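# Sort pins against black-banded master into reject and job trays

## Task

Compare every pin with the master pin (the one carrying a black band): any pin whose size falls short of the master's by over 0.005 mm goes into the reject tray, and every other pin goes into the job tray. The master itself must end up in neither tray. Finish with both grippers released and moved away from the parts.

## Robot and tools

Robot: two arms, left_arm and right_arm, facing each other across a table. In the scene frame the origin is the table's centre, +z is up and the table top is at z = +0.020 m. left_arm's base sits at (-0.027, +0.455, +0.039) m with quat_wxyz (+0.712, 0, 0, -0.702), on the +y side; right_arm's base is at (-0.035, -0.457, +0.039) m with quat_wxyz (+0.707, 0, 0, +0.708). Arm names do not match image sides. Each base frame has +z up.

Frames: every hand position, orientation, velocity and target for an arm, and its wrist camera pose, is given in that arm's own base frame. Fixed cameras and the table use the scene frame. A gripper's fingers point along its +x axis and close along its y axis. end_effector_position is the midpoint between the fingers, 3 to 4 cm back from the tips; only the last 1.5 cm of each inner finger face is flat. Reported poses may be off by a few centimetres, more at long reach.

A row is always 16 plain numbers: left_arm x, y, z (metres), qw, qx, qy, qz (w first), opening, then the same eight for right_arm. Positions and quaternions are absolute targets in that arm's base frame, not offsets. Opening runs from -1 to +1: +1 is fully open (0.080 m), empty fingers touch near -0.78, and values below that change nothing. Closing from fully open takes about 0.6 s or more. To grip, command roughly 0.08 below the grip_measured value at first contact for full force; less below grips more gently. An arm meant to stay still should get its last reported pose and its intended opening repeated in every call; to hold an orientation, resend the same quaternion rather than copying a drifted reading.

execute_actions(actions, cameras): actions is a list of actions; each action is a table of up to 15 rows, one row per control step of 1/30 s, the last row repeated to fill 15 steps. Any target over 0.6 m from the gripper's starting position, along any of that gripper's axes, gets the action rejected for both arms; a malformed action or a failing first action rejects the whole call. An empty list just reports state. Each step the controller limits the commanded pose to 70 mm and 16 degrees from the measured pose, so one action may fall short; the result's Hand target line shows where each arm is now headed, and you send the remainder next. cameras picks images: omitted, null or ["all"] gives all, [] none; an unknown name invalidates the call.

move(target, speed, blend, opening_speed, blocking, cameras): target is one 16-number row or a list of up to 15 rows, with no 0.6 m check; grippers travel straight lines from their Hand target, sharing at most 10 s. speed is m/s, 0.002 to 0.5, default 0.25 (turning up to twice that in rad/s), one value or one per target. blend, in m, rounds corners of a list (default 0 stops at each). opening_speed, 0.2 or more per second on the opening scale, ramps the fingers. Openings of later targets are applied only after all arms halt there. blocking=false returns after about 0.5 s while the move continues; a new move replaces it. Paths ignore obstacles and the other arm; grippers lag and may overshoot speed, especially with a straight arm. Avoid paths near an arm's own base, which can flip its shoulder posture; go around. The result adds a move: line with the ending (done, off_target, moving, held, blocked, fault) and limits (paced = pose clipped, held = steps withheld). done means within 8 mm and 2 degrees; it does not reveal contact. blocked means the gripper stopped far from its goal, likely against something, and now holds there.

wait(seconds): 0 to 10, arms keep their last command; a running move continues. stop(): brakes a running move, needing room. zoom_image(camera, region): camera is cam_head_left, cam_head_right, cam_left_wrist or cam_right_wrist; region [x0, y0, x1, y1] in pixels from the top-left, at most 504 by 504, from that camera's newest image. show_instructions(): displays the reference page (an instrument sheet). finished_scene(scene): ends the current scene with its number; irreversible, so only call it once the trays are correct and the grippers are open and clear.

Cameras: cam_head_left and cam_head_right are 504x504 fixed views; cam_left_wrist and cam_right_wrist are 896x504 on the hands. Calibration is approximate.

Result lines: Joint positions (last value is measured opening in metres), Joint torques and External joint torques (joint order waist, shoulder, elbow, wrist pitch, wrist yaw, wrist roll; positive toward larger joint values; an outside push toward larger values lowers the external reading), grip_measured (opening scale, reads up to about 3 mm narrower on a firm squeeze), grip_effort_n (motor effort in N, negative closing, capped near 83 N), step position readings, "within noise" when joints are still, and a Wrist depth line: 7x7 median depths in mm per wrist camera, rows split by " / ", "-" meaning no valid value, range 70 to 1000 mm.

Hazards: joint contact torque limits are waist 18, shoulder 22.3, elbow 22.2, wrist pitch 5.86, wrist yaw 5.84, wrist roll 5.48 N m; exceeding one freezes that arm for 10 s. Fast or deep contacts hit hard. Keep the arms and grippers apart; collisions between them can end the scene. Motors heat when holding loads, stretched out or straining; MOTOR HOT appears at 50 °C and 95 °C forces a stop. Don't drop pins, release them while moving, or let anything leave the table. Brief tugs on held parts may occur.

Each tool is called after "Emit:" as name(argument=value, ...), one argument or row to a line, values as JSON.

Reference images:

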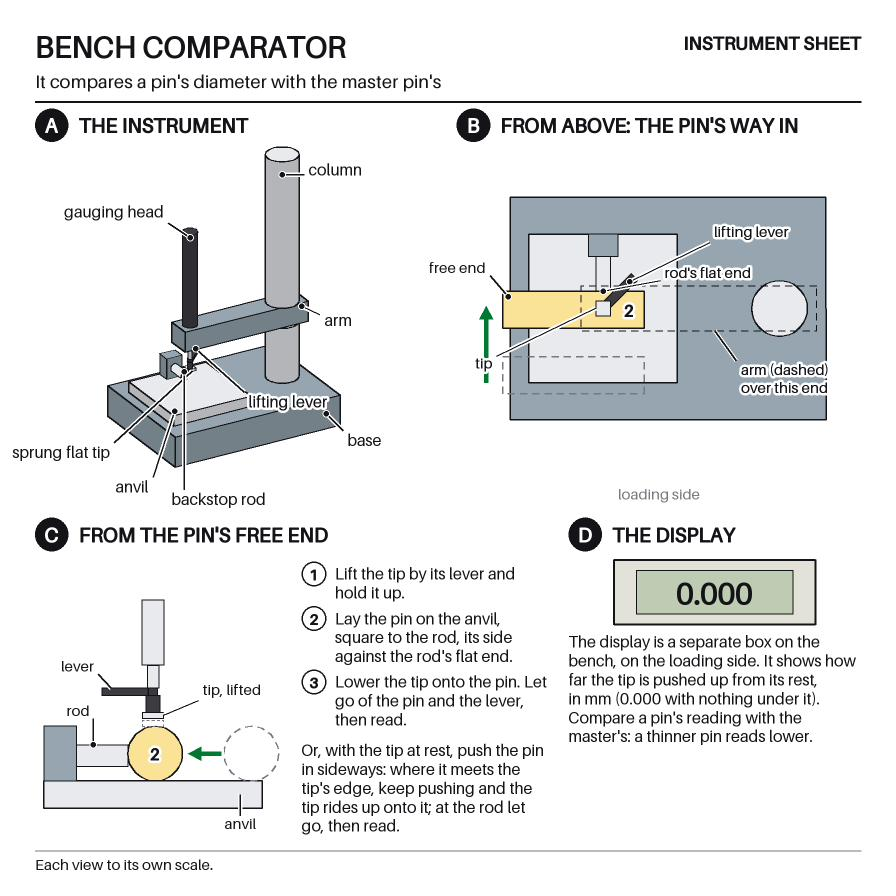

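## Session

Emit:
execute_actions(
  actions=[],
)

Scene clock: 0.00 s.
left_arm: end_effector_position=(+0.2457, -0.0836, +0.1260) grip_measured=+0.982 grip_effort_n=n/a end_effector_quat_wxyz=(+0.879, +0.371, +0.171, -0.248) | right_arm: end_effector_position=(+0.1674, -0.1593, +0.3769) grip_measured=+0.984 grip_effort_n=n/a end_effector_quat_wxyz=(+0.903, +0.321, +0.140, -0.248)
Joint positions: left_arm=[-0.294 0.714 0.296 -0.087 0.058 0.736 0.079] | right_arm=[-1.196 0.929 1.38 -1.024 -0.705 0.198 0.079]
Joint velocities: within noise
Joint torques (N m): no reading
External joint torques (N m): no reading
Motor temperatures (°C): left_arm=[29 28 29 32 34 31] | right_arm=[28 28 28 30 33 35]
Heat: left arm: hottest wrist yaw 34 °C (+0.0 °C/min); right arm: hottest wrist roll 35 °C (+0.0 °C/min).
Wrist depth (mm): cam_left_wrist=[- - 142 228 337 277 233 / 535 - 489 208 260 255 216 / - 608 455 190 231 235 204 / - 498 390 240 212 218 190 / 610 466 339 233 203 201 179 / - - 299 258 222 - 165 / - - 275 239 205 85 -] | cam_right_wrist=[- - - - - - - / - - - - - - - / 775 - - 780 - - - / 636 776 851 684 559 484 - / - 597 708 597 528 105 389 / - - 647 547 481 80 - / - - 587 502 443 - -]
Hand target: left_arm +0.2458, -0.0836, +0.1266; +0.879, +0.371, +0.170, -0.248 | right_arm +0.1673, -0.1589, +0.3778; +0.904, +0.320, +0.139, -0.248
Tool commands: left_gripper/opening=+0.982314 right_gripper/opening=+0.984109

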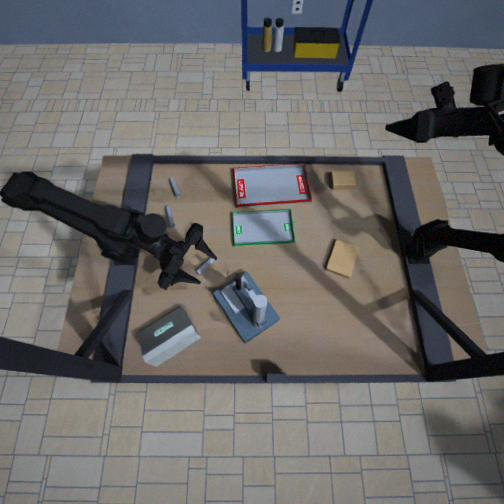

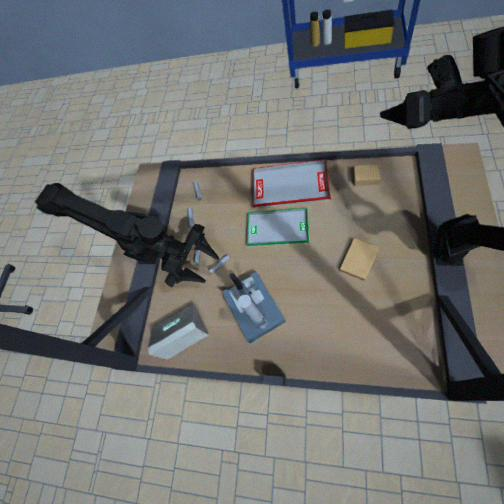

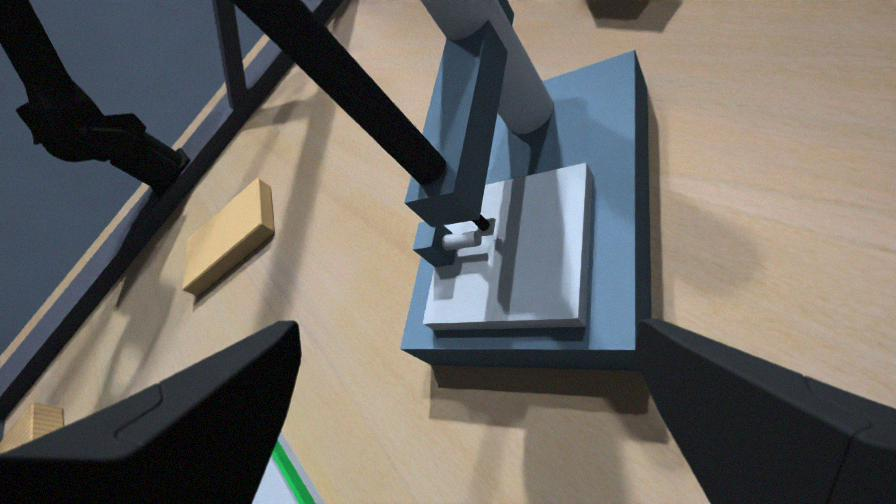

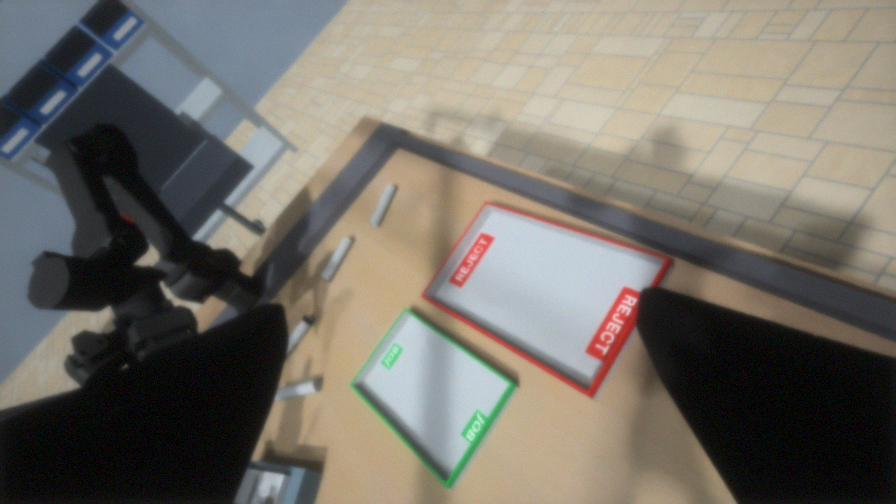

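Emit:
zoom_image(
  camera="cam_head_left",
  region=[120, 150, 300, 330],
)

Emit:
zoom_image(
  camera="cam_head_right",
  region=[130, 150, 310, 370],
)

Emit:
zoom_image(
  camera="cam_right_wrist",
  region=[230, 160, 530, 504],
)

Scaled by 2.800 from the camera's 504x504 image, which has a finer 720x720 frame.

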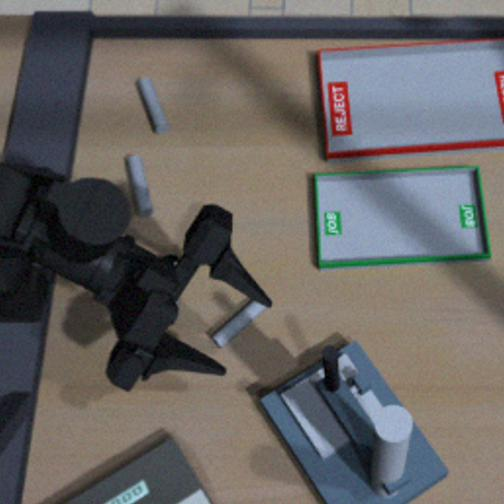

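Scaled by 2.291 from the camera's 504x504 image, which has a finer 720x720 frame.

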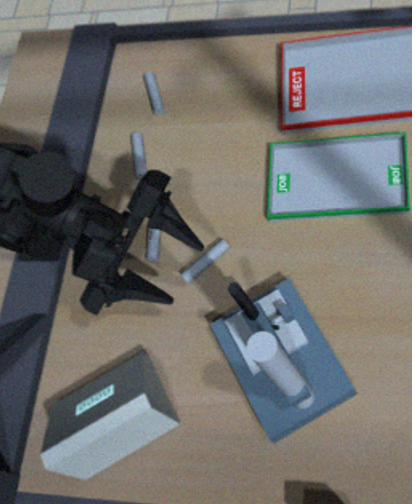

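Scaled by 1.465 from the camera's 896x504 image, which has a finer 1280x720 frame.

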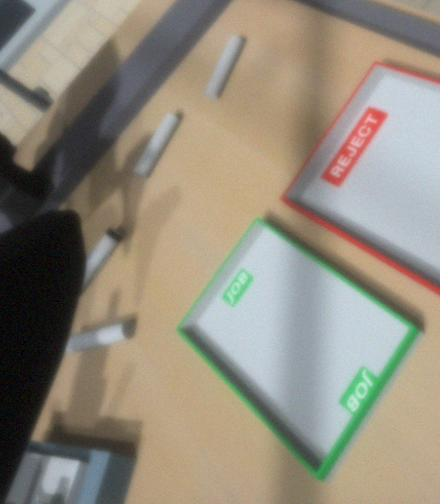

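Emit:
move(
  target=[0.24, -0.06, 0.25, 0.879, 0.371, 0.170, -0.248, 0.98, 0.1673, -0.1589, 0.3778, 0.904, 0.320, 0.139, -0.248, 0.98],
  speed=0.15,
  cameras=[],
)

Emit:
move(
  target=[0.22, 0.07, 0.33, 0.7071, 0, 0.7071, 0, 0.98, 0.1673, -0.1589, 0.3778, 0.904, 0.320, 0.139, -0.248, 0.98],
  speed=0.2,
)

Scene clock: 26.23 s.
left_arm: end_effector_position=(+0.2394, -0.0600, +0.2451) grip_measured=+0.982 grip_effort_n=-14.7 end_effector_quat_wxyz=(+0.878, +0.370, +0.175, -0.248) | right_arm: end_effector_position=(+0.1674, -0.1593, +0.3769) grip_measured=+0.984 grip_effort_n=-20.2 end_effector_quat_wxyz=(+0.903, +0.321, +0.140, -0.248)
Joint positions: left_arm=[-0.118 0.706 0.781 -0.601 0.21 0.823 0.079] | right_arm=[-1.196 0.929 1.38 -1.024 -0.705 0.198 0.079]
Joint velocities: within noise
Joint torques (N m): left_arm=[0.34 -0.75 8.05 1.39 0.27 0.07] | right_arm=[-0.04 -1.79 6.14 1.41 -0.26 0.01]
External joint torques (N m): left_arm=[0.34 0.14 1.36 -0.23 0.18 0.1] | right_arm=[-0.03 -0.85 0.63 -0.05 -0.04 0.03]
Motor temperatures (°C): left_arm=[29 29 32 36 34 31] | right_arm=[28 29 33 35 33 35]
Heat: left arm: hottest wrist pitch 36 °C (+9.1 °C/min); right arm: hottest wrist pitch 35 °C (+11.4 °C/min).
Wrist depth (mm): cam_left_wrist=[- - - 691 475 430 - / - - 732 601 421 393 338 / - 678 689 545 318 350 316 / - 818 578 478 320 323 298 / - 702 523 434 324 304 277 / - - 454 398 343 - 256 / - - 430 361 320 85 -] | cam_right_wrist=[- - - - - - - / - - - - - - - / 775 - - 771 - - - / 480 822 861 682 559 482 - / 537 818 715 598 532 106 387 / - - 652 549 485 80 - / - - 585 501 439 - -]
Hand target: left_arm +0.2399, -0.0600, +0.2499; +0.879, +0.371, +0.170, -0.248 | right_arm +0.1673, -0.1589, +0.3778; +0.904, +0.320, +0.139, -0.248
Off the commanded pose: left_arm 0.005 m, 1 deg | right_arm 0.001 m, 0 deg.
move: done
No camera images: "cameras" was empty.

Scene clock: 30.50 s.
left_arm: end_effector_position=(+0.2199, +0.0683, +0.3274) grip_measured=+0.982 grip_effort_n=-15.1 end_effector_quat_wxyz=(+0.846, +0.052, +0.529, +0.044) | right_arm: end_effector_position=(+0.1674, -0.1593, +0.3769) grip_measured=+0.984 grip_effort_n=-20.7 end_effector_quat_wxyz=(+0.903, +0.321, +0.140, -0.248)
Joint positions: left_arm=[0.308 1.267 1.746 -1.577 0.01 0.317 0.079] | right_arm=[-1.196 0.929 1.38 -1.024 -0.705 0.198 0.079]
Joint velocities: within noise
Joint torques (N m): left_arm=[0.3 -2.75 6.2 0.81 -0.18 -0.07] | right_arm=[-0.03 -1.78 6.14 1.42 -0.26 0.01]
External joint torques (N m): left_arm=[0.3 0.08 1.11 -0.28 -0.19 -0.06] | right_arm=[-0.02 -0.87 0.67 -0.03 -0.05 0.03]
Motor temperatures (°C): left_arm=[29 29 32 36 34 31] | right_arm=[28 29 33 35 33 35]
Heat: left arm: hottest wrist pitch 36 °C (+7.9 °C/min); right arm: hottest wrist pitch 35 °C (+9.8 °C/min).
Wrist depth (mm): cam_left_wrist=[- 476 469 453 448 436 424 / - 471 462 450 438 398 357 / - 459 453 440 433 386 383 / - 456 450 438 425 412 406 / - 452 441 431 420 409 399 / - - 434 424 413 - 335 / - - 426 416 406 85 -] | cam_right_wrist=[- - - - - - - / 461 - - - - - - / 676 - - 778 - - - / - 839 864 687 562 482 - / - 830 709 604 529 105 388 / - - 657 551 485 80 - / - - 583 503 441 - -]
Hand target: left_arm +0.2201, +0.0700, +0.3294; +0.847, +0.052, +0.527, +0.048 | right_arm +0.1673, -0.1589, +0.3778; +0.904, +0.320, +0.139, -0.248
Off the commanded pose: left_arm 0.003 m, 27 deg; orientation clipped | right_arm 0.001 m, 0 deg.
joint sent to its limit (left arm) — joint 4 (wrist pitch), lower limit. The joint targets are off in orientation, not in position.
move: off_target (left_arm); limits=paced
camera_calibration:
cam_left_wrist: T_world_to_cam=[[0.0107381, -0.995509, -0.0940592, 0.102667], [-0.993043, 0.000414166, -0.117752, 0.289184], [0.117262, 0.0946693, -0.988578, 0.371239], [0, 0, 0, 1]] pos_world=[0.242537, 0.0669412, 0.410708]

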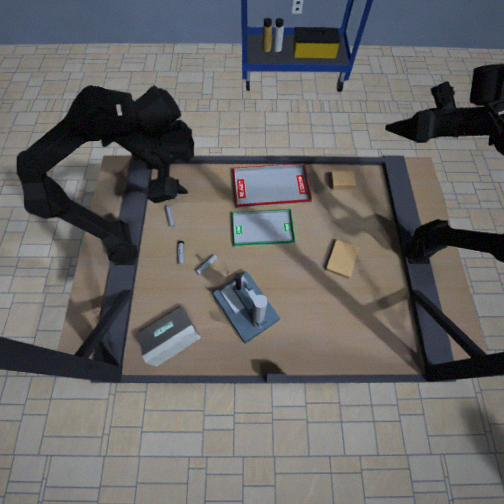

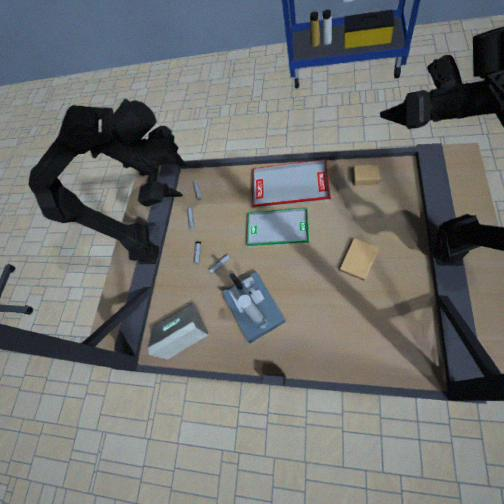

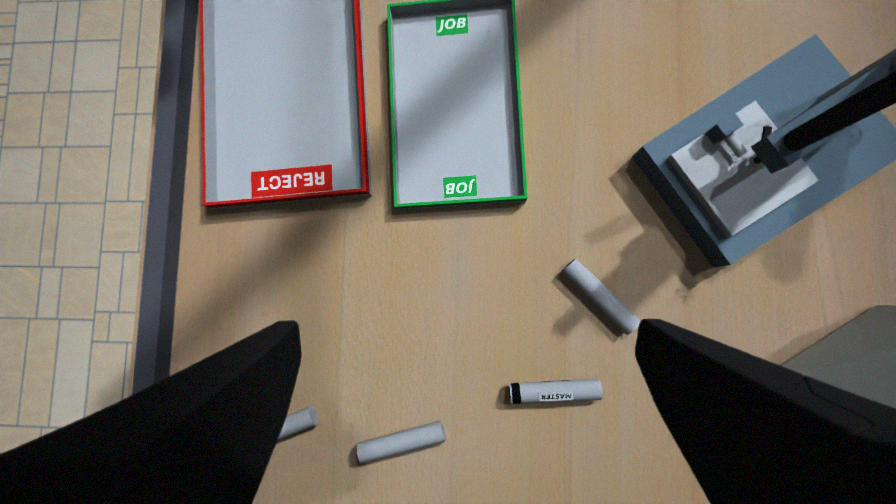

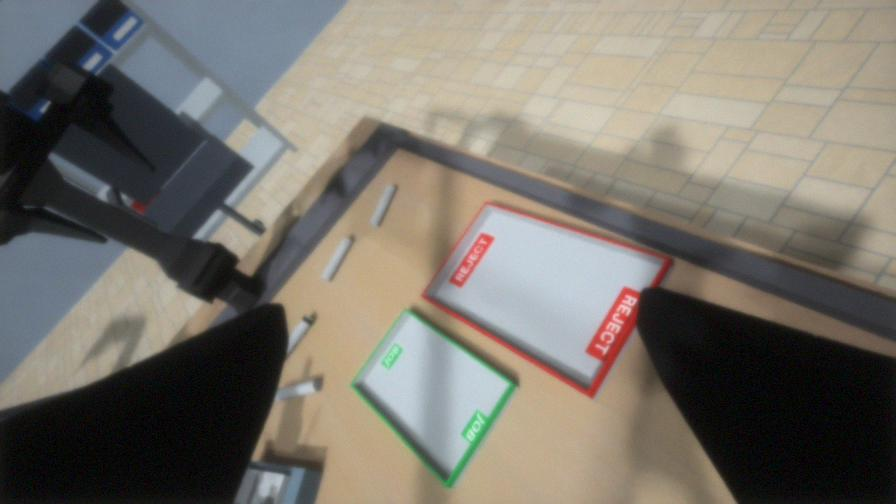

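Emit:
zoom_image(
  camera="cam_left_wrist",
  region=[540, 0, 896, 300],
)

Emit:
zoom_image(
  camera="cam_head_left",
  region=[130, 240, 290, 370],
)

Emit:
zoom_image(
  camera="cam_left_wrist",
  region=[340, 240, 700, 500],
)

Scaled by 1.416 from the camera's 896x504 image, which has a finer 1280x720 frame.

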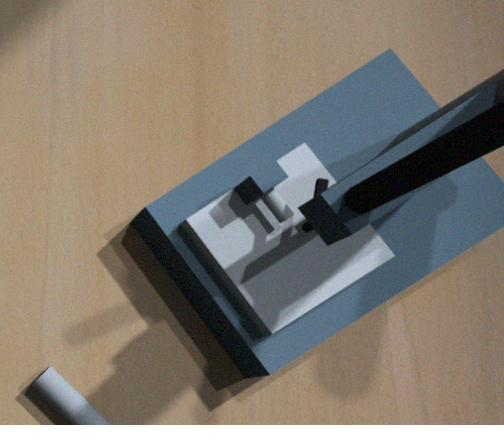

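Scaled by 3.150 from the camera's 504x504 image, which has a finer 720x720 frame.

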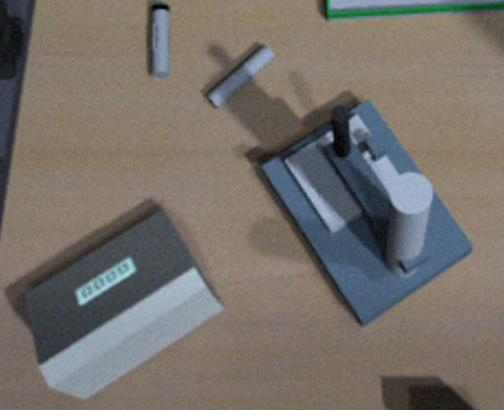

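Scaled by 1.400 from the camera's 896x504 image, which has a finer 1280x720 frame.

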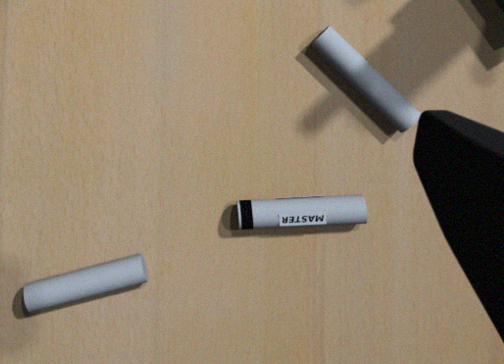

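Emit:
move(
  target=[0.278, -0.026, 0.18, 0.8002, 0.1984, 0.3731, -0.4255, 0.98, 0.1673, -0.1589, 0.3778, 0.904, 0.320, 0.139, -0.248, 0.98],
  speed=0.2,
  cameras=["cam_left_wrist"],
)

Scene clock: 55.27 s.
left_arm: end_effector_position=(+0.2790, -0.0240, +0.1844) grip_measured=+0.982 grip_effort_n=-15.1 end_effector_quat_wxyz=(+0.803, +0.203, +0.371, -0.420) | right_arm: end_effector_position=(+0.1674, -0.1593, +0.3769) grip_measured=+0.984 grip_effort_n=-20.2 end_effector_quat_wxyz=(+0.903, +0.321, +0.140, -0.248)
Joint positions: left_arm=[0.241 1.331 1.108 -1.048 0.64 1.116 0.079] | right_arm=[-1.196 0.929 1.38 -1.024 -0.705 0.198 0.079]
Joint velocities: within noise
Joint torques (N m): left_arm=[-0.32 -4.12 4.68 0.81 0.62 0.09] | right_arm=[-0.03 -1.79 6.13 1.41 -0.26 0.01]
External joint torques (N m): left_arm=[-0.31 0.23 -1.46 0.05 0.2 0.09] | right_arm=[-0.04 -0.79 0.6 -0.04 -0.03 0.03]
Motor temperatures (°C): left_arm=[29 29 33 35 34 31] | right_arm=[28 29 35 37 33 35]
Heat: left arm: hottest wrist pitch 35 °C (+3.3 °C/min); right arm: hottest wrist pitch 37 °C (+7.6 °C/min).
Wrist depth (mm): cam_left_wrist=[354 358 362 320 371 - - / 329 335 335 289 345 346 225 / 313 317 316 272 324 285 241 / 297 299 299 268 306 284 258 / 278 286 287 289 294 293 292 / - - 272 275 277 - 285 / - - 258 257 261 85 -] | cam_right_wrist=[- - - - - - - / - - - - - - - / 438 - - 778 - - - / - 754 862 678 559 482 - / 535 477 712 601 527 106 386 / - - 660 551 483 80 - / - - 583 501 443 - -]
Hand target: left_arm +0.2780, -0.0260, +0.1800; +0.800, +0.199, +0.373, -0.426 | right_arm +0.1673, -0.1589, +0.3778; +0.904, +0.320, +0.139, -0.248
Off the commanded pose: left_arm 0.005 m, 1 deg | right_arm 0.001 m, 0 deg.
move: done
camera_calibration:
cam_left_wrist: T_world_to_cam=[[-0.834644, -0.550366, 0.0216065, 0.221937], [-0.521207, 0.776523, -0.354055, 0.261659], [0.178082, -0.306772, -0.934975, 0.195141], [0, 0, 0, 1]] pos_world=[0.286866, -0.021174, 0.270299]
Images, in order (width x height): cam_left_wrist 896x504.

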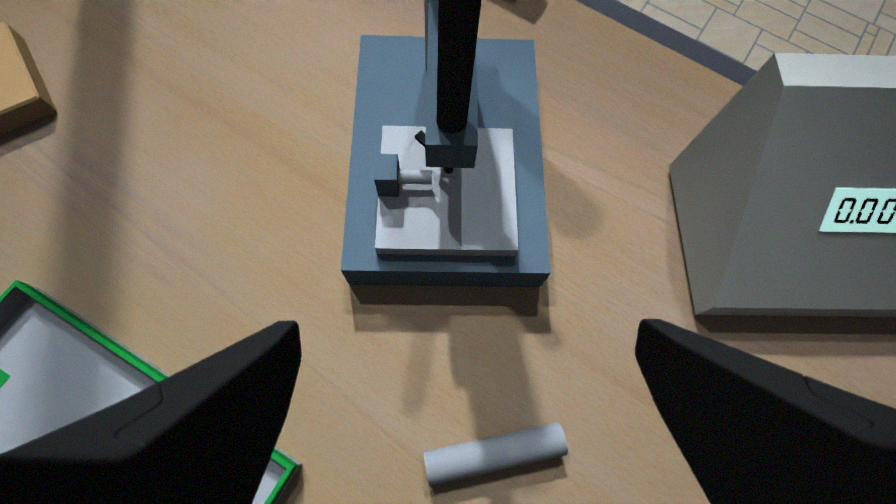

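Emit:
zoom_image(
  camera="cam_left_wrist",
  region=[330, 20, 570, 300],
)

Emit:
zoom_image(
  camera="cam_left_wrist",
  region=[660, 40, 896, 330],
)

Scaled by 1.800 from the camera's 896x504 image, which has a finer 1280x720 frame.

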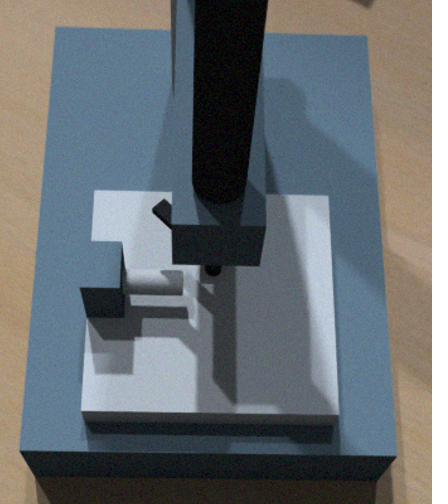

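Scaled by 1.738 from the camera's 896x504 image, which has a finer 1280x720 frame.

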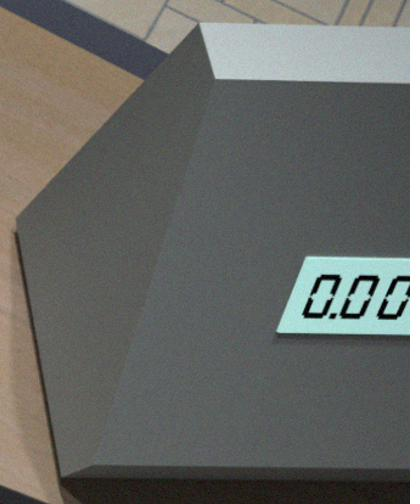

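Emit:
move(
  target=[0.168, 0.080, 0.10, 0.6574, 0.2909, 0.3066, -0.6239, 0.98, 0.1673, -0.1589, 0.3778, 0.904, 0.320, 0.139, -0.248, 0.98],
  speed=0.2,
  cameras=["cam_left_wrist","cam_head_left"],
)

Scene clock: 100.47 s.
left_arm: end_effector_position=(+0.1707, +0.0810, +0.1024) grip_measured=+0.982 grip_effort_n=-15.1 end_effector_quat_wxyz=(+0.658, +0.299, +0.305, -0.620) | right_arm: end_effector_position=(+0.1674, -0.1593, +0.3769) grip_measured=+0.984 grip_effort_n=-20.7 end_effector_quat_wxyz=(+0.903, +0.321, +0.140, -0.248)
Joint positions: left_arm=[0.822 1.639 1.037 -1.481 0.483 2.473 0.079] | right_arm=[-1.196 0.929 1.38 -1.024 -0.705 0.198 0.079]
Joint velocities: within noise
Joint torques (N m): left_arm=[0.29 -4.71 3.47 -0.78 0.12 0.12] | right_arm=[-0.03 -1.79 6.14 1.41 -0.26 0.01]
External joint torques (N m): left_arm=[0.27 0.29 -0.95 -0.19 -0.16 0.12] | right_arm=[-0.03 -0.98 0.72 -0.03 -0.04 0.03]
Motor temperatures (°C): left_arm=[29 29 32 35 35 31] | right_arm=[28 29 36 39 33 35]
Heat: left arm: hottest wrist pitch 35 °C (+0.0 °C/min); right arm: hottest wrist pitch 39 °C (+3.0 °C/min).
Wrist depth (mm): cam_left_wrist=[217 241 256 259 262 258 242 / 233 239 241 244 247 246 227 / 223 225 224 230 232 232 181 / 211 212 215 214 219 220 181 / 198 202 204 202 208 211 190 / 193 - 194 195 197 - 183 / - - 185 187 189 85 -] | cam_right_wrist=[- - - - - - - / 536 544 - - - - - / 655 - 866 781 - - - / - 729 798 683 564 487 - / - 823 712 604 530 105 386 / - - 658 549 484 80 - / - - 586 502 441 - -]
Hand target: left_arm +0.1680, +0.0800, +0.1001; +0.657, +0.291, +0.307, -0.624 | right_arm +0.1673, -0.1589, +0.3778; +0.904, +0.320, +0.139, -0.248
Off the commanded pose: left_arm 0.004 m, 1 deg | right_arm 0.001 m, 0 deg.
move: done
camera_calibration:
cam_left_wrist: T_world_to_cam=[[-0.99911, -0.0358558, 0.0222297, 0.177401], [-0.0413273, 0.93771, -0.344951, -0.00121116], [-0.00847651, -0.345562, -0.938357, 0.205351], [0, 0, 0, 1]] pos_world=[0.178934, 0.0784582, 0.188331]
Images, in order (width x height): cam_head_left 504x504, cam_left_wrist 896x504.

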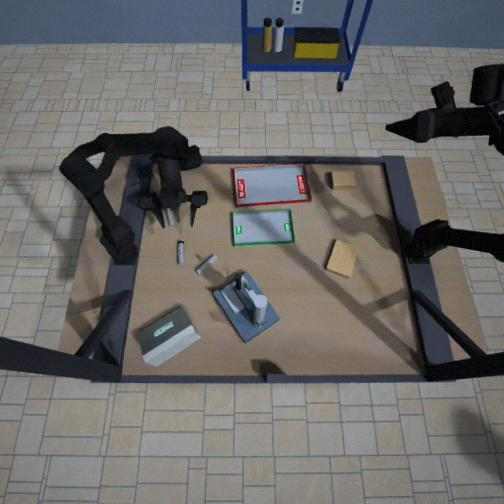

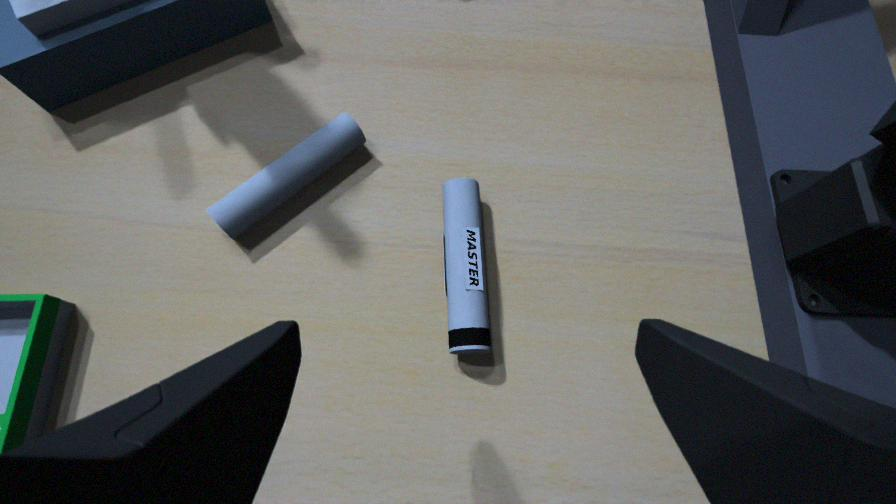

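Emit:
move(
  target=[
    [0.164, 0.066, 0.045, 0.6628, 0.2882, 0.3091, -0.6181, 0.3, 0.1673, -0.1589, 0.3778, 0.904, 0.320, 0.139, -0.248, 0.98],
    [0.164, 0.0535, 0.0145, 0.6628, 0.2882, 0.3091, -0.6181, 0.3, 0.1673, -0.1589, 0.3778, 0.904, 0.320, 0.139, -0.248, 0.98],
  ],
  speed=0.1,
  cameras=["cam_left_wrist"],
)

Scene clock: 111.00 s.
left_arm: end_effector_position=(+0.1654, +0.0568, +0.0161) grip_measured=+0.303 grip_effort_n=-18.8 end_effector_quat_wxyz=(+0.662, +0.296, +0.311, -0.615) | right_arm: end_effector_position=(+0.1674, -0.1593, +0.3769) grip_measured=+0.984 grip_effort_n=-20.2 end_effector_quat_wxyz=(+0.903, +0.321, +0.140, -0.248)
Joint positions: left_arm=[0.765 1.74 0.756 -1.064 0.511 2.398 0.049] | right_arm=[-1.196 0.929 1.38 -1.024 -0.705 0.198 0.079]
Joint velocities: within noise
Joint torques (N m): left_arm=[-0.32 -4.47 2.51 -0.43 0.52 -0.05] | right_arm=[-0.03 -1.79 6.14 1.41 -0.26 0.01]
External joint torques (N m): left_arm=[-0.32 0.3 -1.03 0.05 0.2 -0.05] | right_arm=[-0.02 -0.89 0.7 -0.03 -0.05 0.03]
Motor temperatures (°C): left_arm=[29 30 32 35 35 31] | right_arm=[28 29 37 39 33 35]
Heat: left arm: hottest wrist pitch 35 °C (+0.0 °C/min); right arm: hottest wrist pitch 39 °C (+2.0 °C/min).
Wrist depth (mm): cam_left_wrist=[144 143 145 149 151 153 154 / 117 126 138 139 142 143 146 / 125 128 130 119 133 135 136 / 121 122 123 116 127 127 129 / 115 116 118 104 120 121 122 / 110 112 95 110 112 80 116 / - - 105 107 108 - -] | cam_right_wrist=[- - - - - - - / 572 - - - - - - / 616 598 842 785 - - - / - 753 694 689 561 484 - / - 809 686 600 527 106 384 / - - 662 552 486 80 - / - - 584 505 441 - -]
Hand target: left_arm +0.1639, +0.0535, +0.0145; +0.663, +0.288, +0.309, -0.618 | right_arm +0.1673, -0.1589, +0.3778; +0.904, +0.320, +0.139, -0.248
Off the commanded pose: left_arm 0.004 m, 1 deg | right_arm 0.001 m, 0 deg.
move: done
camera_calibration:
cam_left_wrist: T_world_to_cam=[[-0.998283, -0.0512857, 0.0282902, 0.173802], [-0.0578731, 0.938041, -0.341658, -0.00589327], [-0.00901517, -0.342709, -0.939398, 0.115903], [0, 0, 0, 1]] pos_world=[0.174208, 0.0541628, 0.101949]
Images, in order (width x height): cam_left_wrist 896x504.

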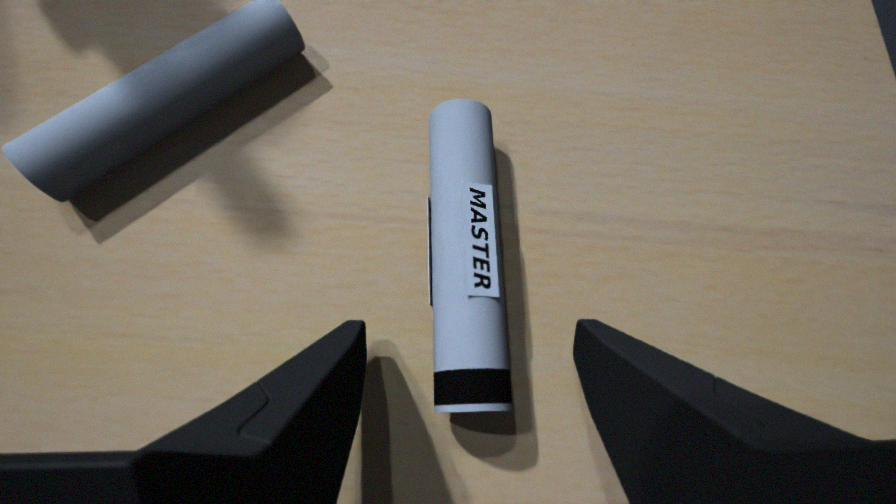

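Emit:
move(
  target=[0.164, 0.0535, 0.0145, 0.6628, 0.2882, 0.3091, -0.6181, -0.45, 0.1673, -0.1589, 0.3778, 0.904, 0.320, 0.139, -0.248, 0.98],
  opening_speed=0.8,
  cameras=["cam_left_wrist"],
)

Scene clock: 116.83 s.
left_arm: end_effector_position=(+0.1655, +0.0568, +0.0161) grip_measured=-0.440 grip_effort_n=-49.5 end_effector_quat_wxyz=(+0.662, +0.296, +0.310, -0.615) | right_arm: end_effector_position=(+0.1674, -0.1593, +0.3769) grip_measured=+0.984 grip_effort_n=-19.8 end_effector_quat_wxyz=(+0.903, +0.321, +0.140, -0.248)
Joint positions: left_arm=[0.765 1.74 0.756 -1.063 0.512 2.398 0.015] | right_arm=[-1.196 0.929 1.38 -1.024 -0.705 0.198 0.079]
Joint velocities: within noise
Joint torques (N m): left_arm=[-0.32 -4.48 2.54 -0.45 0.5 -0.05] | right_arm=[-0.03 -1.79 6.14 1.41 -0.26 0.01]
External joint torques (N m): left_arm=[-0.34 0.28 -0.97 0.04 0.19 -0.05] | right_arm=[-0.02 -0.92 0.7 -0.03 -0.05 0.03]
Motor temperatures (°C): left_arm=[29 30 32 34 35 31] | right_arm=[28 29 37 39 33 35]
Heat: left arm: hottest wrist yaw 35 °C (+1.0 °C/min); right arm: hottest wrist pitch 39 °C (+1.0 °C/min).
Wrist depth (mm): cam_left_wrist=[144 143 145 149 151 153 154 / 117 125 138 141 142 143 146 / 125 128 130 128 133 135 137 / 121 122 123 111 127 128 129 / 114 116 118 103 120 121 122 / 110 111 113 99 77 116 116 / - - - 107 - - -] | cam_right_wrist=[- - - - - - - / 578 - - - - - - / 607 595 843 771 - - - / - 752 687 694 567 488 - / - 810 693 594 533 106 389 / - - 654 553 483 80 - / - - 581 497 443 - -]
Hand target: left_arm +0.1640, +0.0536, +0.0146; +0.663, +0.288, +0.309, -0.618 | right_arm +0.1673, -0.1589, +0.3778; +0.904, +0.320, +0.139, -0.248
Off the commanded pose: left_arm 0.004 m, 1 deg | right_arm 0.001 m, 0 deg.
move: done
camera_calibration:
cam_left_wrist: T_world_to_cam=[[-0.998286, -0.0516292, 0.0275584, 0.17397], [-0.0579472, 0.937944, -0.341912, -0.00585122], [-0.00819558, -0.342923, -0.939328, 0.115791], [0, 0, 0, 1]] pos_world=[0.174281, 0.0541775, 0.101971]
Images, in order (width x height): cam_left_wrist 896x504.

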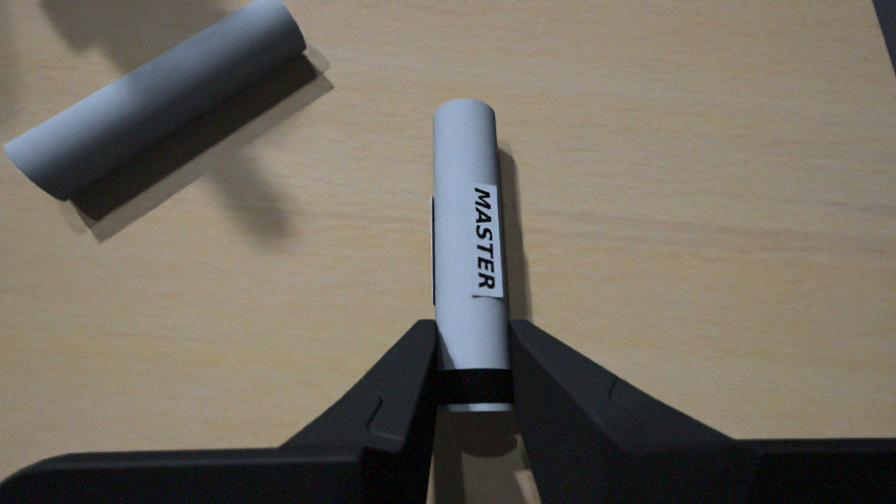

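Emit:
move(
  target=[
    [0.164, 0.0535, 0.11, 0.6628, 0.2882, 0.3091, -0.6181, -0.5, 0.1673, -0.1589, 0.3778, 0.904, 0.320, 0.139, -0.248, 0.98],
    [0.265, -0.052, 0.12, 0.7965, 0.2017, 0.3714, -0.4325, -0.5, 0.1673, -0.1589, 0.3778, 0.904, 0.320, 0.139, -0.248, 0.98],
  ],
  speed=0.15,
  cameras=["cam_left_wrist"],
)

Scene clock: 128.93 s.
left_arm: end_effector_position=(+0.2667, -0.0508, +0.1198) grip_measured=-0.468 grip_effort_n=-83.5 end_effector_quat_wxyz=(+0.796, +0.200, +0.373, -0.432) | right_arm: end_effector_position=(+0.1674, -0.1593, +0.3769) grip_measured=+0.984 grip_effort_n=-20.2 end_effector_quat_wxyz=(+0.903, +0.321, +0.140, -0.248)
Joint positions: left_arm=[0.14 1.298 0.824 -0.76 0.621 1.023 0.014] | right_arm=[-1.196 0.929 1.38 -1.024 -0.705 0.198 0.079]
Joint velocities: within noise
Joint torques (N m): left_arm=[-0.32 -5.94 4.91 0.96 0.39 -0.04] | right_arm=[-0.03 -1.8 6.13 1.41 -0.26 0.01]
External joint torques (N m): left_arm=[-0.32 -1.92 -1.13 0.15 0 -0.04] | right_arm=[-0.03 -0.84 0.61 -0.05 -0.04 0.03]
Motor temperatures (°C): left_arm=[29 30 31 34 35 31] | right_arm=[28 29 37 39 33 35]
Heat: left arm: hottest wrist yaw 35 °C (+1.0 °C/min); right arm: hottest wrist pitch 39 °C (+1.0 °C/min).
Wrist depth (mm): cam_left_wrist=[267 272 231 241 287 289 166 / 252 255 208 219 269 231 174 / 238 242 202 116 253 231 185 / 226 227 202 110 238 231 200 / 214 217 220 103 227 227 230 / 203 206 - 99 81 219 221 / - - - 190 - - -] | cam_right_wrist=[- - - - - - - / - - - - - - - / 540 - 989 776 - - - / 494 761 844 686 561 484 - / - 535 711 598 529 105 386 / - - 651 547 481 80 - / - - 585 499 444 - -]
Hand target: left_arm +0.2650, -0.0520, +0.1200; +0.796, +0.202, +0.371, -0.433 | right_arm +0.1673, -0.1589, +0.3778; +0.904, +0.320, +0.139, -0.248
Off the commanded pose: left_arm 0.002 m, 0 deg | right_arm 0.001 m, 0 deg.
move: done
camera_calibration:
cam_left_wrist: T_world_to_cam=[[-0.846706, -0.530503, 0.0406826, 0.200257], [-0.509065, 0.785504, -0.351905, 0.250197], [0.15473, -0.31867, -0.935151, 0.134376], [0, 0, 0, 1]] pos_world=[0.276133, -0.0474724, 0.20556]
Images, in order (width x height): cam_left_wrist 896x504.

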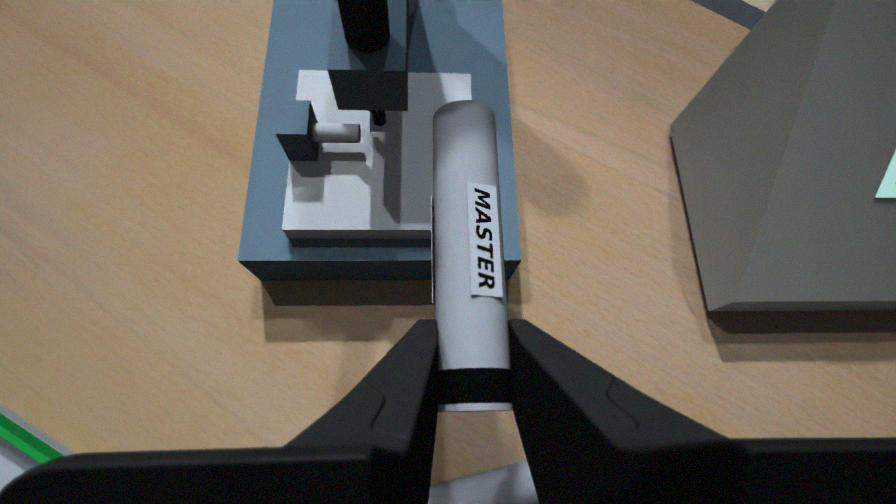

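Emit:
move(
  target=[
    [0.298, -0.0985, 0.11, 0.7965, 0.2017, 0.3714, -0.4325, -0.5, 0.1673, -0.1589, 0.3778, 0.904, 0.320, 0.139, -0.248, 0.98],
    [0.298, -0.0985, 0.07, 0.7965, 0.2017, 0.3714, -0.4325, -0.5, 0.1673, -0.1589, 0.3778, 0.904, 0.320, 0.139, -0.248, 0.98],
  ],
  speed=0.08,
  cameras=["cam_left_wrist"],
)

Scene clock: 138.77 s.
left_arm: end_effector_position=(+0.2999, -0.0976, +0.0732) grip_measured=-0.468 grip_effort_n=-83.5 end_effector_quat_wxyz=(+0.798, +0.203, +0.368, -0.431) | right_arm: end_effector_position=(+0.1674, -0.1593, +0.3769) grip_measured=+0.984 grip_effort_n=-20.2 end_effector_quat_wxyz=(+0.903, +0.321, +0.140, -0.248)
Joint positions: left_arm=[-0.067 1.467 0.741 -0.369 0.539 0.795 0.014] | right_arm=[-1.196 0.929 1.38 -1.024 -0.705 0.198 0.079]
Joint velocities: within noise
Joint torques (N m): left_arm=[-0.32 -5.25 4.7 1.22 0.31 -0.05] | right_arm=[-0.03 -1.78 6.14 1.41 -0.26 0.01]
External joint torques (N m): left_arm=[-0.36 -0.29 -1 0.22 0 -0.05] | right_arm=[-0.01 -0.87 0.64 -0.05 -0.05 0.03]
Motor temperatures (°C): left_arm=[29 30 32 34 35 31] | right_arm=[28 29 37 39 33 35]
Heat: left arm: hottest wrist yaw 35 °C (+0.0 °C/min); right arm: hottest wrist pitch 39 °C (+1.0 °C/min).
Wrist depth (mm): cam_left_wrist=[214 213 - 182 225 229 232 / 201 202 82 171 209 214 210 / 189 188 93 116 197 201 161 / 180 152 139 110 184 189 161 / 170 143 133 103 174 179 161 / 162 159 137 99 82 170 162 / - - - 157 - - -] | cam_right_wrist=[- - - - - - - / - - - - - - - / 647 - 996 774 - - - / 516 769 863 678 562 486 - / - 499 714 601 530 105 388 / - - 654 553 486 80 - / - - 581 501 440 - -]
Hand target: left_arm +0.2980, -0.0985, +0.0700; +0.796, +0.202, +0.371, -0.433 | right_arm +0.1673, -0.1589, +0.3778; +0.904, +0.320, +0.139, -0.248
Off the commanded pose: left_arm 0.004 m, 0 deg | right_arm 0.001 m, 0 deg.
move: done
camera_calibration:
cam_left_wrist: T_world_to_cam=[[-0.847129, -0.530574, 0.0294044, 0.206417], [-0.504445, 0.785549, -0.358397, 0.286518], [0.167057, -0.318441, -0.933106, 0.0669023], [0, 0, 0, 1]] pos_world=[0.308218, -0.09425, 0.159045]
Images, in order (width x height): cam_left_wrist 896x504.

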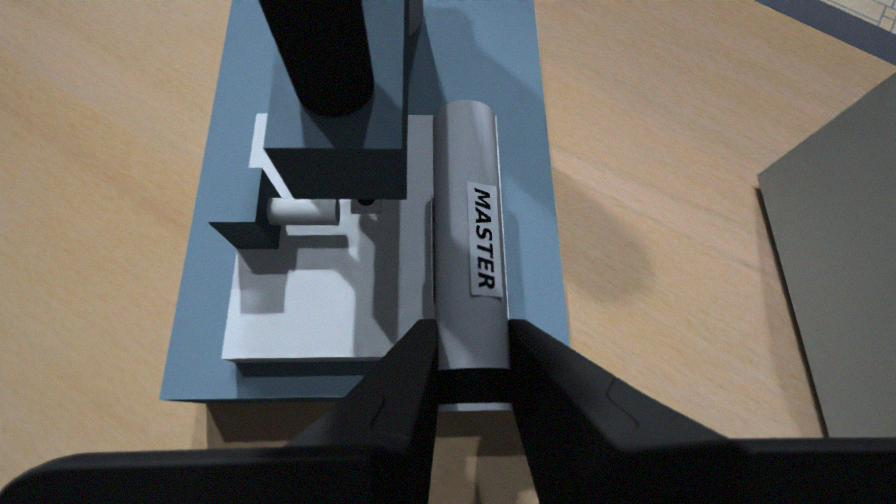

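Emit:
zoom_image(
  camera="cam_left_wrist",
  region=[200, 80, 560, 380],
)

Scaled by 1.400 from the camera's 896x504 image, which has a finer 1280x720 frame.

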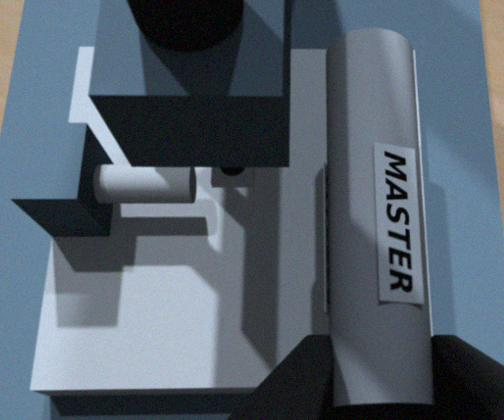

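Emit:
move(
  target=[0.298, -0.0985, 0.054, 0.7965, 0.2017, 0.3714, -0.4325, -0.5, 0.1673, -0.1589, 0.3778, 0.904, 0.320, 0.139, -0.248, 0.98],
  speed=0.04,
  cameras=["cam_left_wrist"],
)

Scene clock: 148.30 s.
left_arm: end_effector_position=(+0.3004, -0.0977, +0.0577) grip_measured=-0.468 grip_effort_n=-83.5 end_effector_quat_wxyz=(+0.799, +0.204, +0.368, -0.431) | right_arm: end_effector_position=(+0.1674, -0.1593, +0.3769) grip_measured=+0.984 grip_effort_n=-20.2 end_effector_quat_wxyz=(+0.903, +0.321, +0.140, -0.248)
Joint positions: left_arm=[-0.068 1.504 0.702 -0.292 0.538 0.795 0.014] | right_arm=[-1.196 0.929 1.38 -1.024 -0.705 0.198 0.079]
Joint velocities: within noise
Joint torques (N m): left_arm=[-0.29 -5.17 4.46 1.23 0.33 -0.05] | right_arm=[-0.03 -1.79 6.14 1.41 -0.26 0.01]
External joint torques (N m): left_arm=[-0.27 -0.1 -1.11 0.22 0 -0.05] | right_arm=[-0.03 -0.82 0.61 -0.05 -0.04 0.03]
Motor temperatures (°C): left_arm=[29 31 32 35 34 31] | right_arm=[28 29 37 40 33 35]
Heat: left arm: hottest wrist pitch 35 °C (+0.0 °C/min); right arm: hottest wrist pitch 40 °C (+1.0 °C/min).
Wrist depth (mm): cam_left_wrist=[195 196 - 163 203 208 211 / 183 182 74 141 188 194 194 / 173 113 128 117 177 182 162 / 163 131 125 111 141 172 162 / 155 125 119 104 158 163 161 / 146 123 - 100 82 155 155 / - - - 143 - - -] | cam_right_wrist=[- - - - - - - / - - - - - - - / 647 - 993 772 - - - / 525 770 859 683 557 482 - / - 525 717 604 532 105 386 / - - 635 550 484 80 - / - - 582 506 443 - -]
Hand target: left_arm +0.2980, -0.0985, +0.0541; +0.796, +0.202, +0.371, -0.432 | right_arm +0.1673, -0.1589, +0.3778; +0.904, +0.320, +0.139, -0.248
Off the commanded pose: left_arm 0.004 m, 1 deg | right_arm 0.001 m, 0 deg.
move: done
camera_calibration:
cam_left_wrist: T_world_to_cam=[[-0.847293, -0.530404, 0.0276616, 0.207342], [-0.503592, 0.785728, -0.359203, 0.281047], [0.168788, -0.318281, -0.932849, 0.0517964], [0, 0, 0, 1]] pos_world=[0.30847, -0.0943656, 0.143536]
Images, in order (width x height): cam_left_wrist 896x504.

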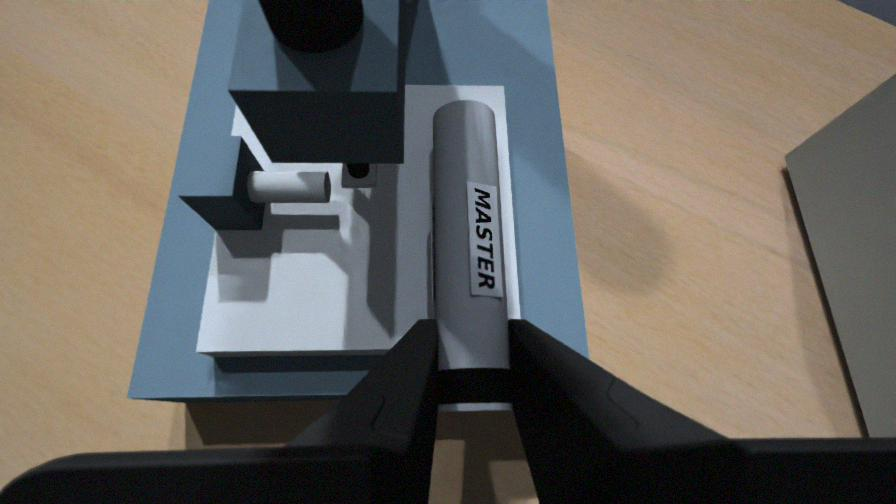

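Emit:
move(
  target=[0.298, -0.0985, 0.052, 0.7965, 0.2017, 0.3714, -0.4325, -0.5, 0.1673, -0.1589, 0.3778, 0.904, 0.320, 0.139, -0.248, 0.98],
  speed=0.02,
  cameras=[],
)

Emit:
move(
  target=[0.298, -0.0985, 0.050, 0.7965, 0.2017, 0.3714, -0.4325, -0.5, 0.1673, -0.1589, 0.3778, 0.904, 0.320, 0.139, -0.248, 0.98],
  speed=0.02,
  cameras=["cam_left_wrist"],
)

Scene clock: 152.43 s.
left_arm: end_effector_position=(+0.3009, -0.0977, +0.0572) grip_measured=-0.468 grip_effort_n=-83.5 end_effector_quat_wxyz=(+0.800, +0.205, +0.366, -0.430) | right_arm: end_effector_position=(+0.1674, -0.1593, +0.3769) grip_measured=+0.984 grip_effort_n=-19.8 end_effector_quat_wxyz=(+0.903, +0.321, +0.140, -0.248)
Joint positions: left_arm=[-0.068 1.505 0.699 -0.282 0.538 0.795 0.014] | right_arm=[-1.196 0.929 1.38 -1.024 -0.705 0.198 0.079]
Joint velocities: within noise
Joint torques (N m): left_arm=[-0.29 -4.69 4.3 1.26 0.33 -0.05] | right_arm=[-0.02 -1.79 6.14 1.42 -0.26 0.01]
External joint torques (N m): left_arm=[-0.24 0.37 -1.22 0.25 -0.01 -0.05] | right_arm=[-0.02 -0.82 0.61 -0.04 -0.04 0.03]
Motor temperatures (°C): left_arm=[29 31 32 35 34 31] | right_arm=[28 29 37 40 33 35]
Heat: left arm: hottest wrist pitch 35 °C (+0.0 °C/min); right arm: hottest wrist pitch 40 °C (+1.0 °C/min).
Wrist depth (mm): cam_left_wrist=[197 197 - 163 204 208 211 / 184 183 74 141 188 194 196 / 174 114 126 117 177 182 163 / 164 133 125 111 141 172 163 / 156 125 119 104 158 163 160 / 147 123 - 100 82 155 154 / - - - 143 - - -] | cam_right_wrist=[- - - - - - - / - - - - - - - / 650 - - 780 - - - / 522 771 864 683 565 484 - / - 527 709 597 531 105 388 / - - 636 547 485 80 - / - - 587 499 442 - -]
Hand target: left_arm +0.2979, -0.0985, +0.0520; +0.796, +0.202, +0.372, -0.432 | right_arm +0.1673, -0.1589, +0.3778; +0.904, +0.320, +0.139, -0.248
Off the commanded pose: left_arm 0.006 m, 1 deg | right_arm 0.001 m, 0 deg.
move: done
No camera images: "cameras" was empty.

Scene clock: 153.13 s.
left_arm: end_effector_position=(+0.3016, -0.0979, +0.0569) grip_measured=-0.468 grip_effort_n=-83.5 end_effector_quat_wxyz=(+0.801, +0.206, +0.363, -0.430) | right_arm: end_effector_position=(+0.1674, -0.1593, +0.3769) grip_measured=+0.984 grip_effort_n=-20.2 end_effector_quat_wxyz=(+0.903, +0.321, +0.140, -0.248)
Joint positions: left_arm=[-0.068 1.506 0.696 -0.273 0.539 0.795 0.014] | right_arm=[-1.196 0.929 1.38 -1.024 -0.705 0.198 0.079]
Joint velocities: within noise
Joint torques (N m): left_arm=[-0.28 -4.22 4.13 1.27 0.3 -0.05] | right_arm=[-0.03 -1.79 6.13 1.41 -0.26 0.01]
External joint torques (N m): left_arm=[-0.27 0.87 -1.45 0.23 -0.02 -0.05] | right_arm=[-0.03 -0.85 0.62 -0.05 -0.04 0.03]
Motor temperatures (°C): left_arm=[29 31 32 35 34 31] | right_arm=[28 29 37 40 33 35]
Heat: left arm: hottest wrist pitch 35 °C (+0.0 °C/min); right arm: hottest wrist pitch 40 °C (+1.0 °C/min).
Wrist depth (mm): cam_left_wrist=[199 199 - 164 203 208 210 / 185 185 - 141 188 194 194 / 175 112 124 117 177 182 163 / 165 134 125 111 141 171 164 / 156 125 119 104 158 163 160 / 148 124 - 100 82 154 153 / - - - 143 - - -] | cam_right_wrist=[- - - - - - - / - - - - - - - / 634 - - 775 - - - / 521 776 857 672 555 484 - / - 526 717 598 533 106 385 / - - 634 551 484 80 - / - - 583 502 443 - -]
Hand target: left_arm +0.2980, -0.0985, +0.0502; +0.797, +0.202, +0.371, -0.432 | right_arm +0.1673, -0.1589, +0.3778; +0.904, +0.320, +0.139, -0.248
Off the commanded pose: left_arm 0.008 m, 1 deg | right_arm 0.001 m, 0 deg.
move: done
camera_calibration:
cam_left_wrist: T_world_to_cam=[[-0.847573, -0.530314, 0.0196582, 0.208828], [-0.49977, 0.785203, -0.36563, 0.280691], [0.178463, -0.319723, -0.930553, 0.0476712], [0, 0, 0, 1]] pos_world=[0.30877, -0.0944139, 0.142884]
Images, in order (width x height): cam_left_wrist 896x504.

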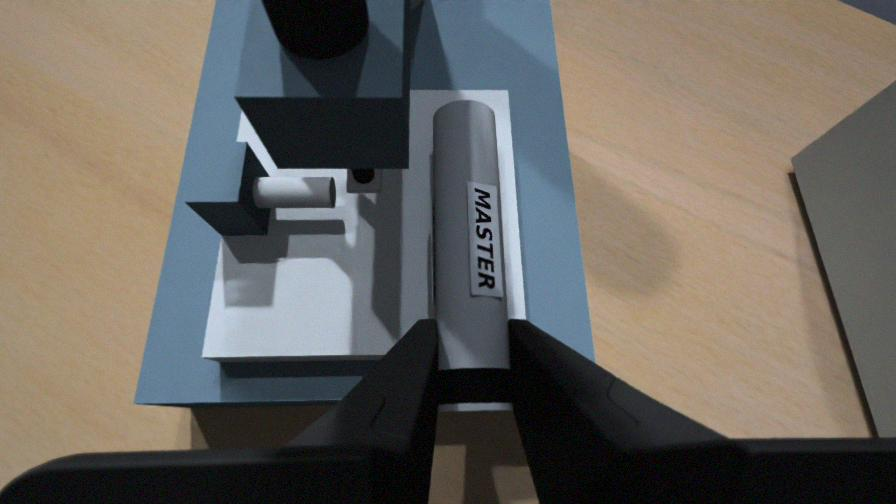

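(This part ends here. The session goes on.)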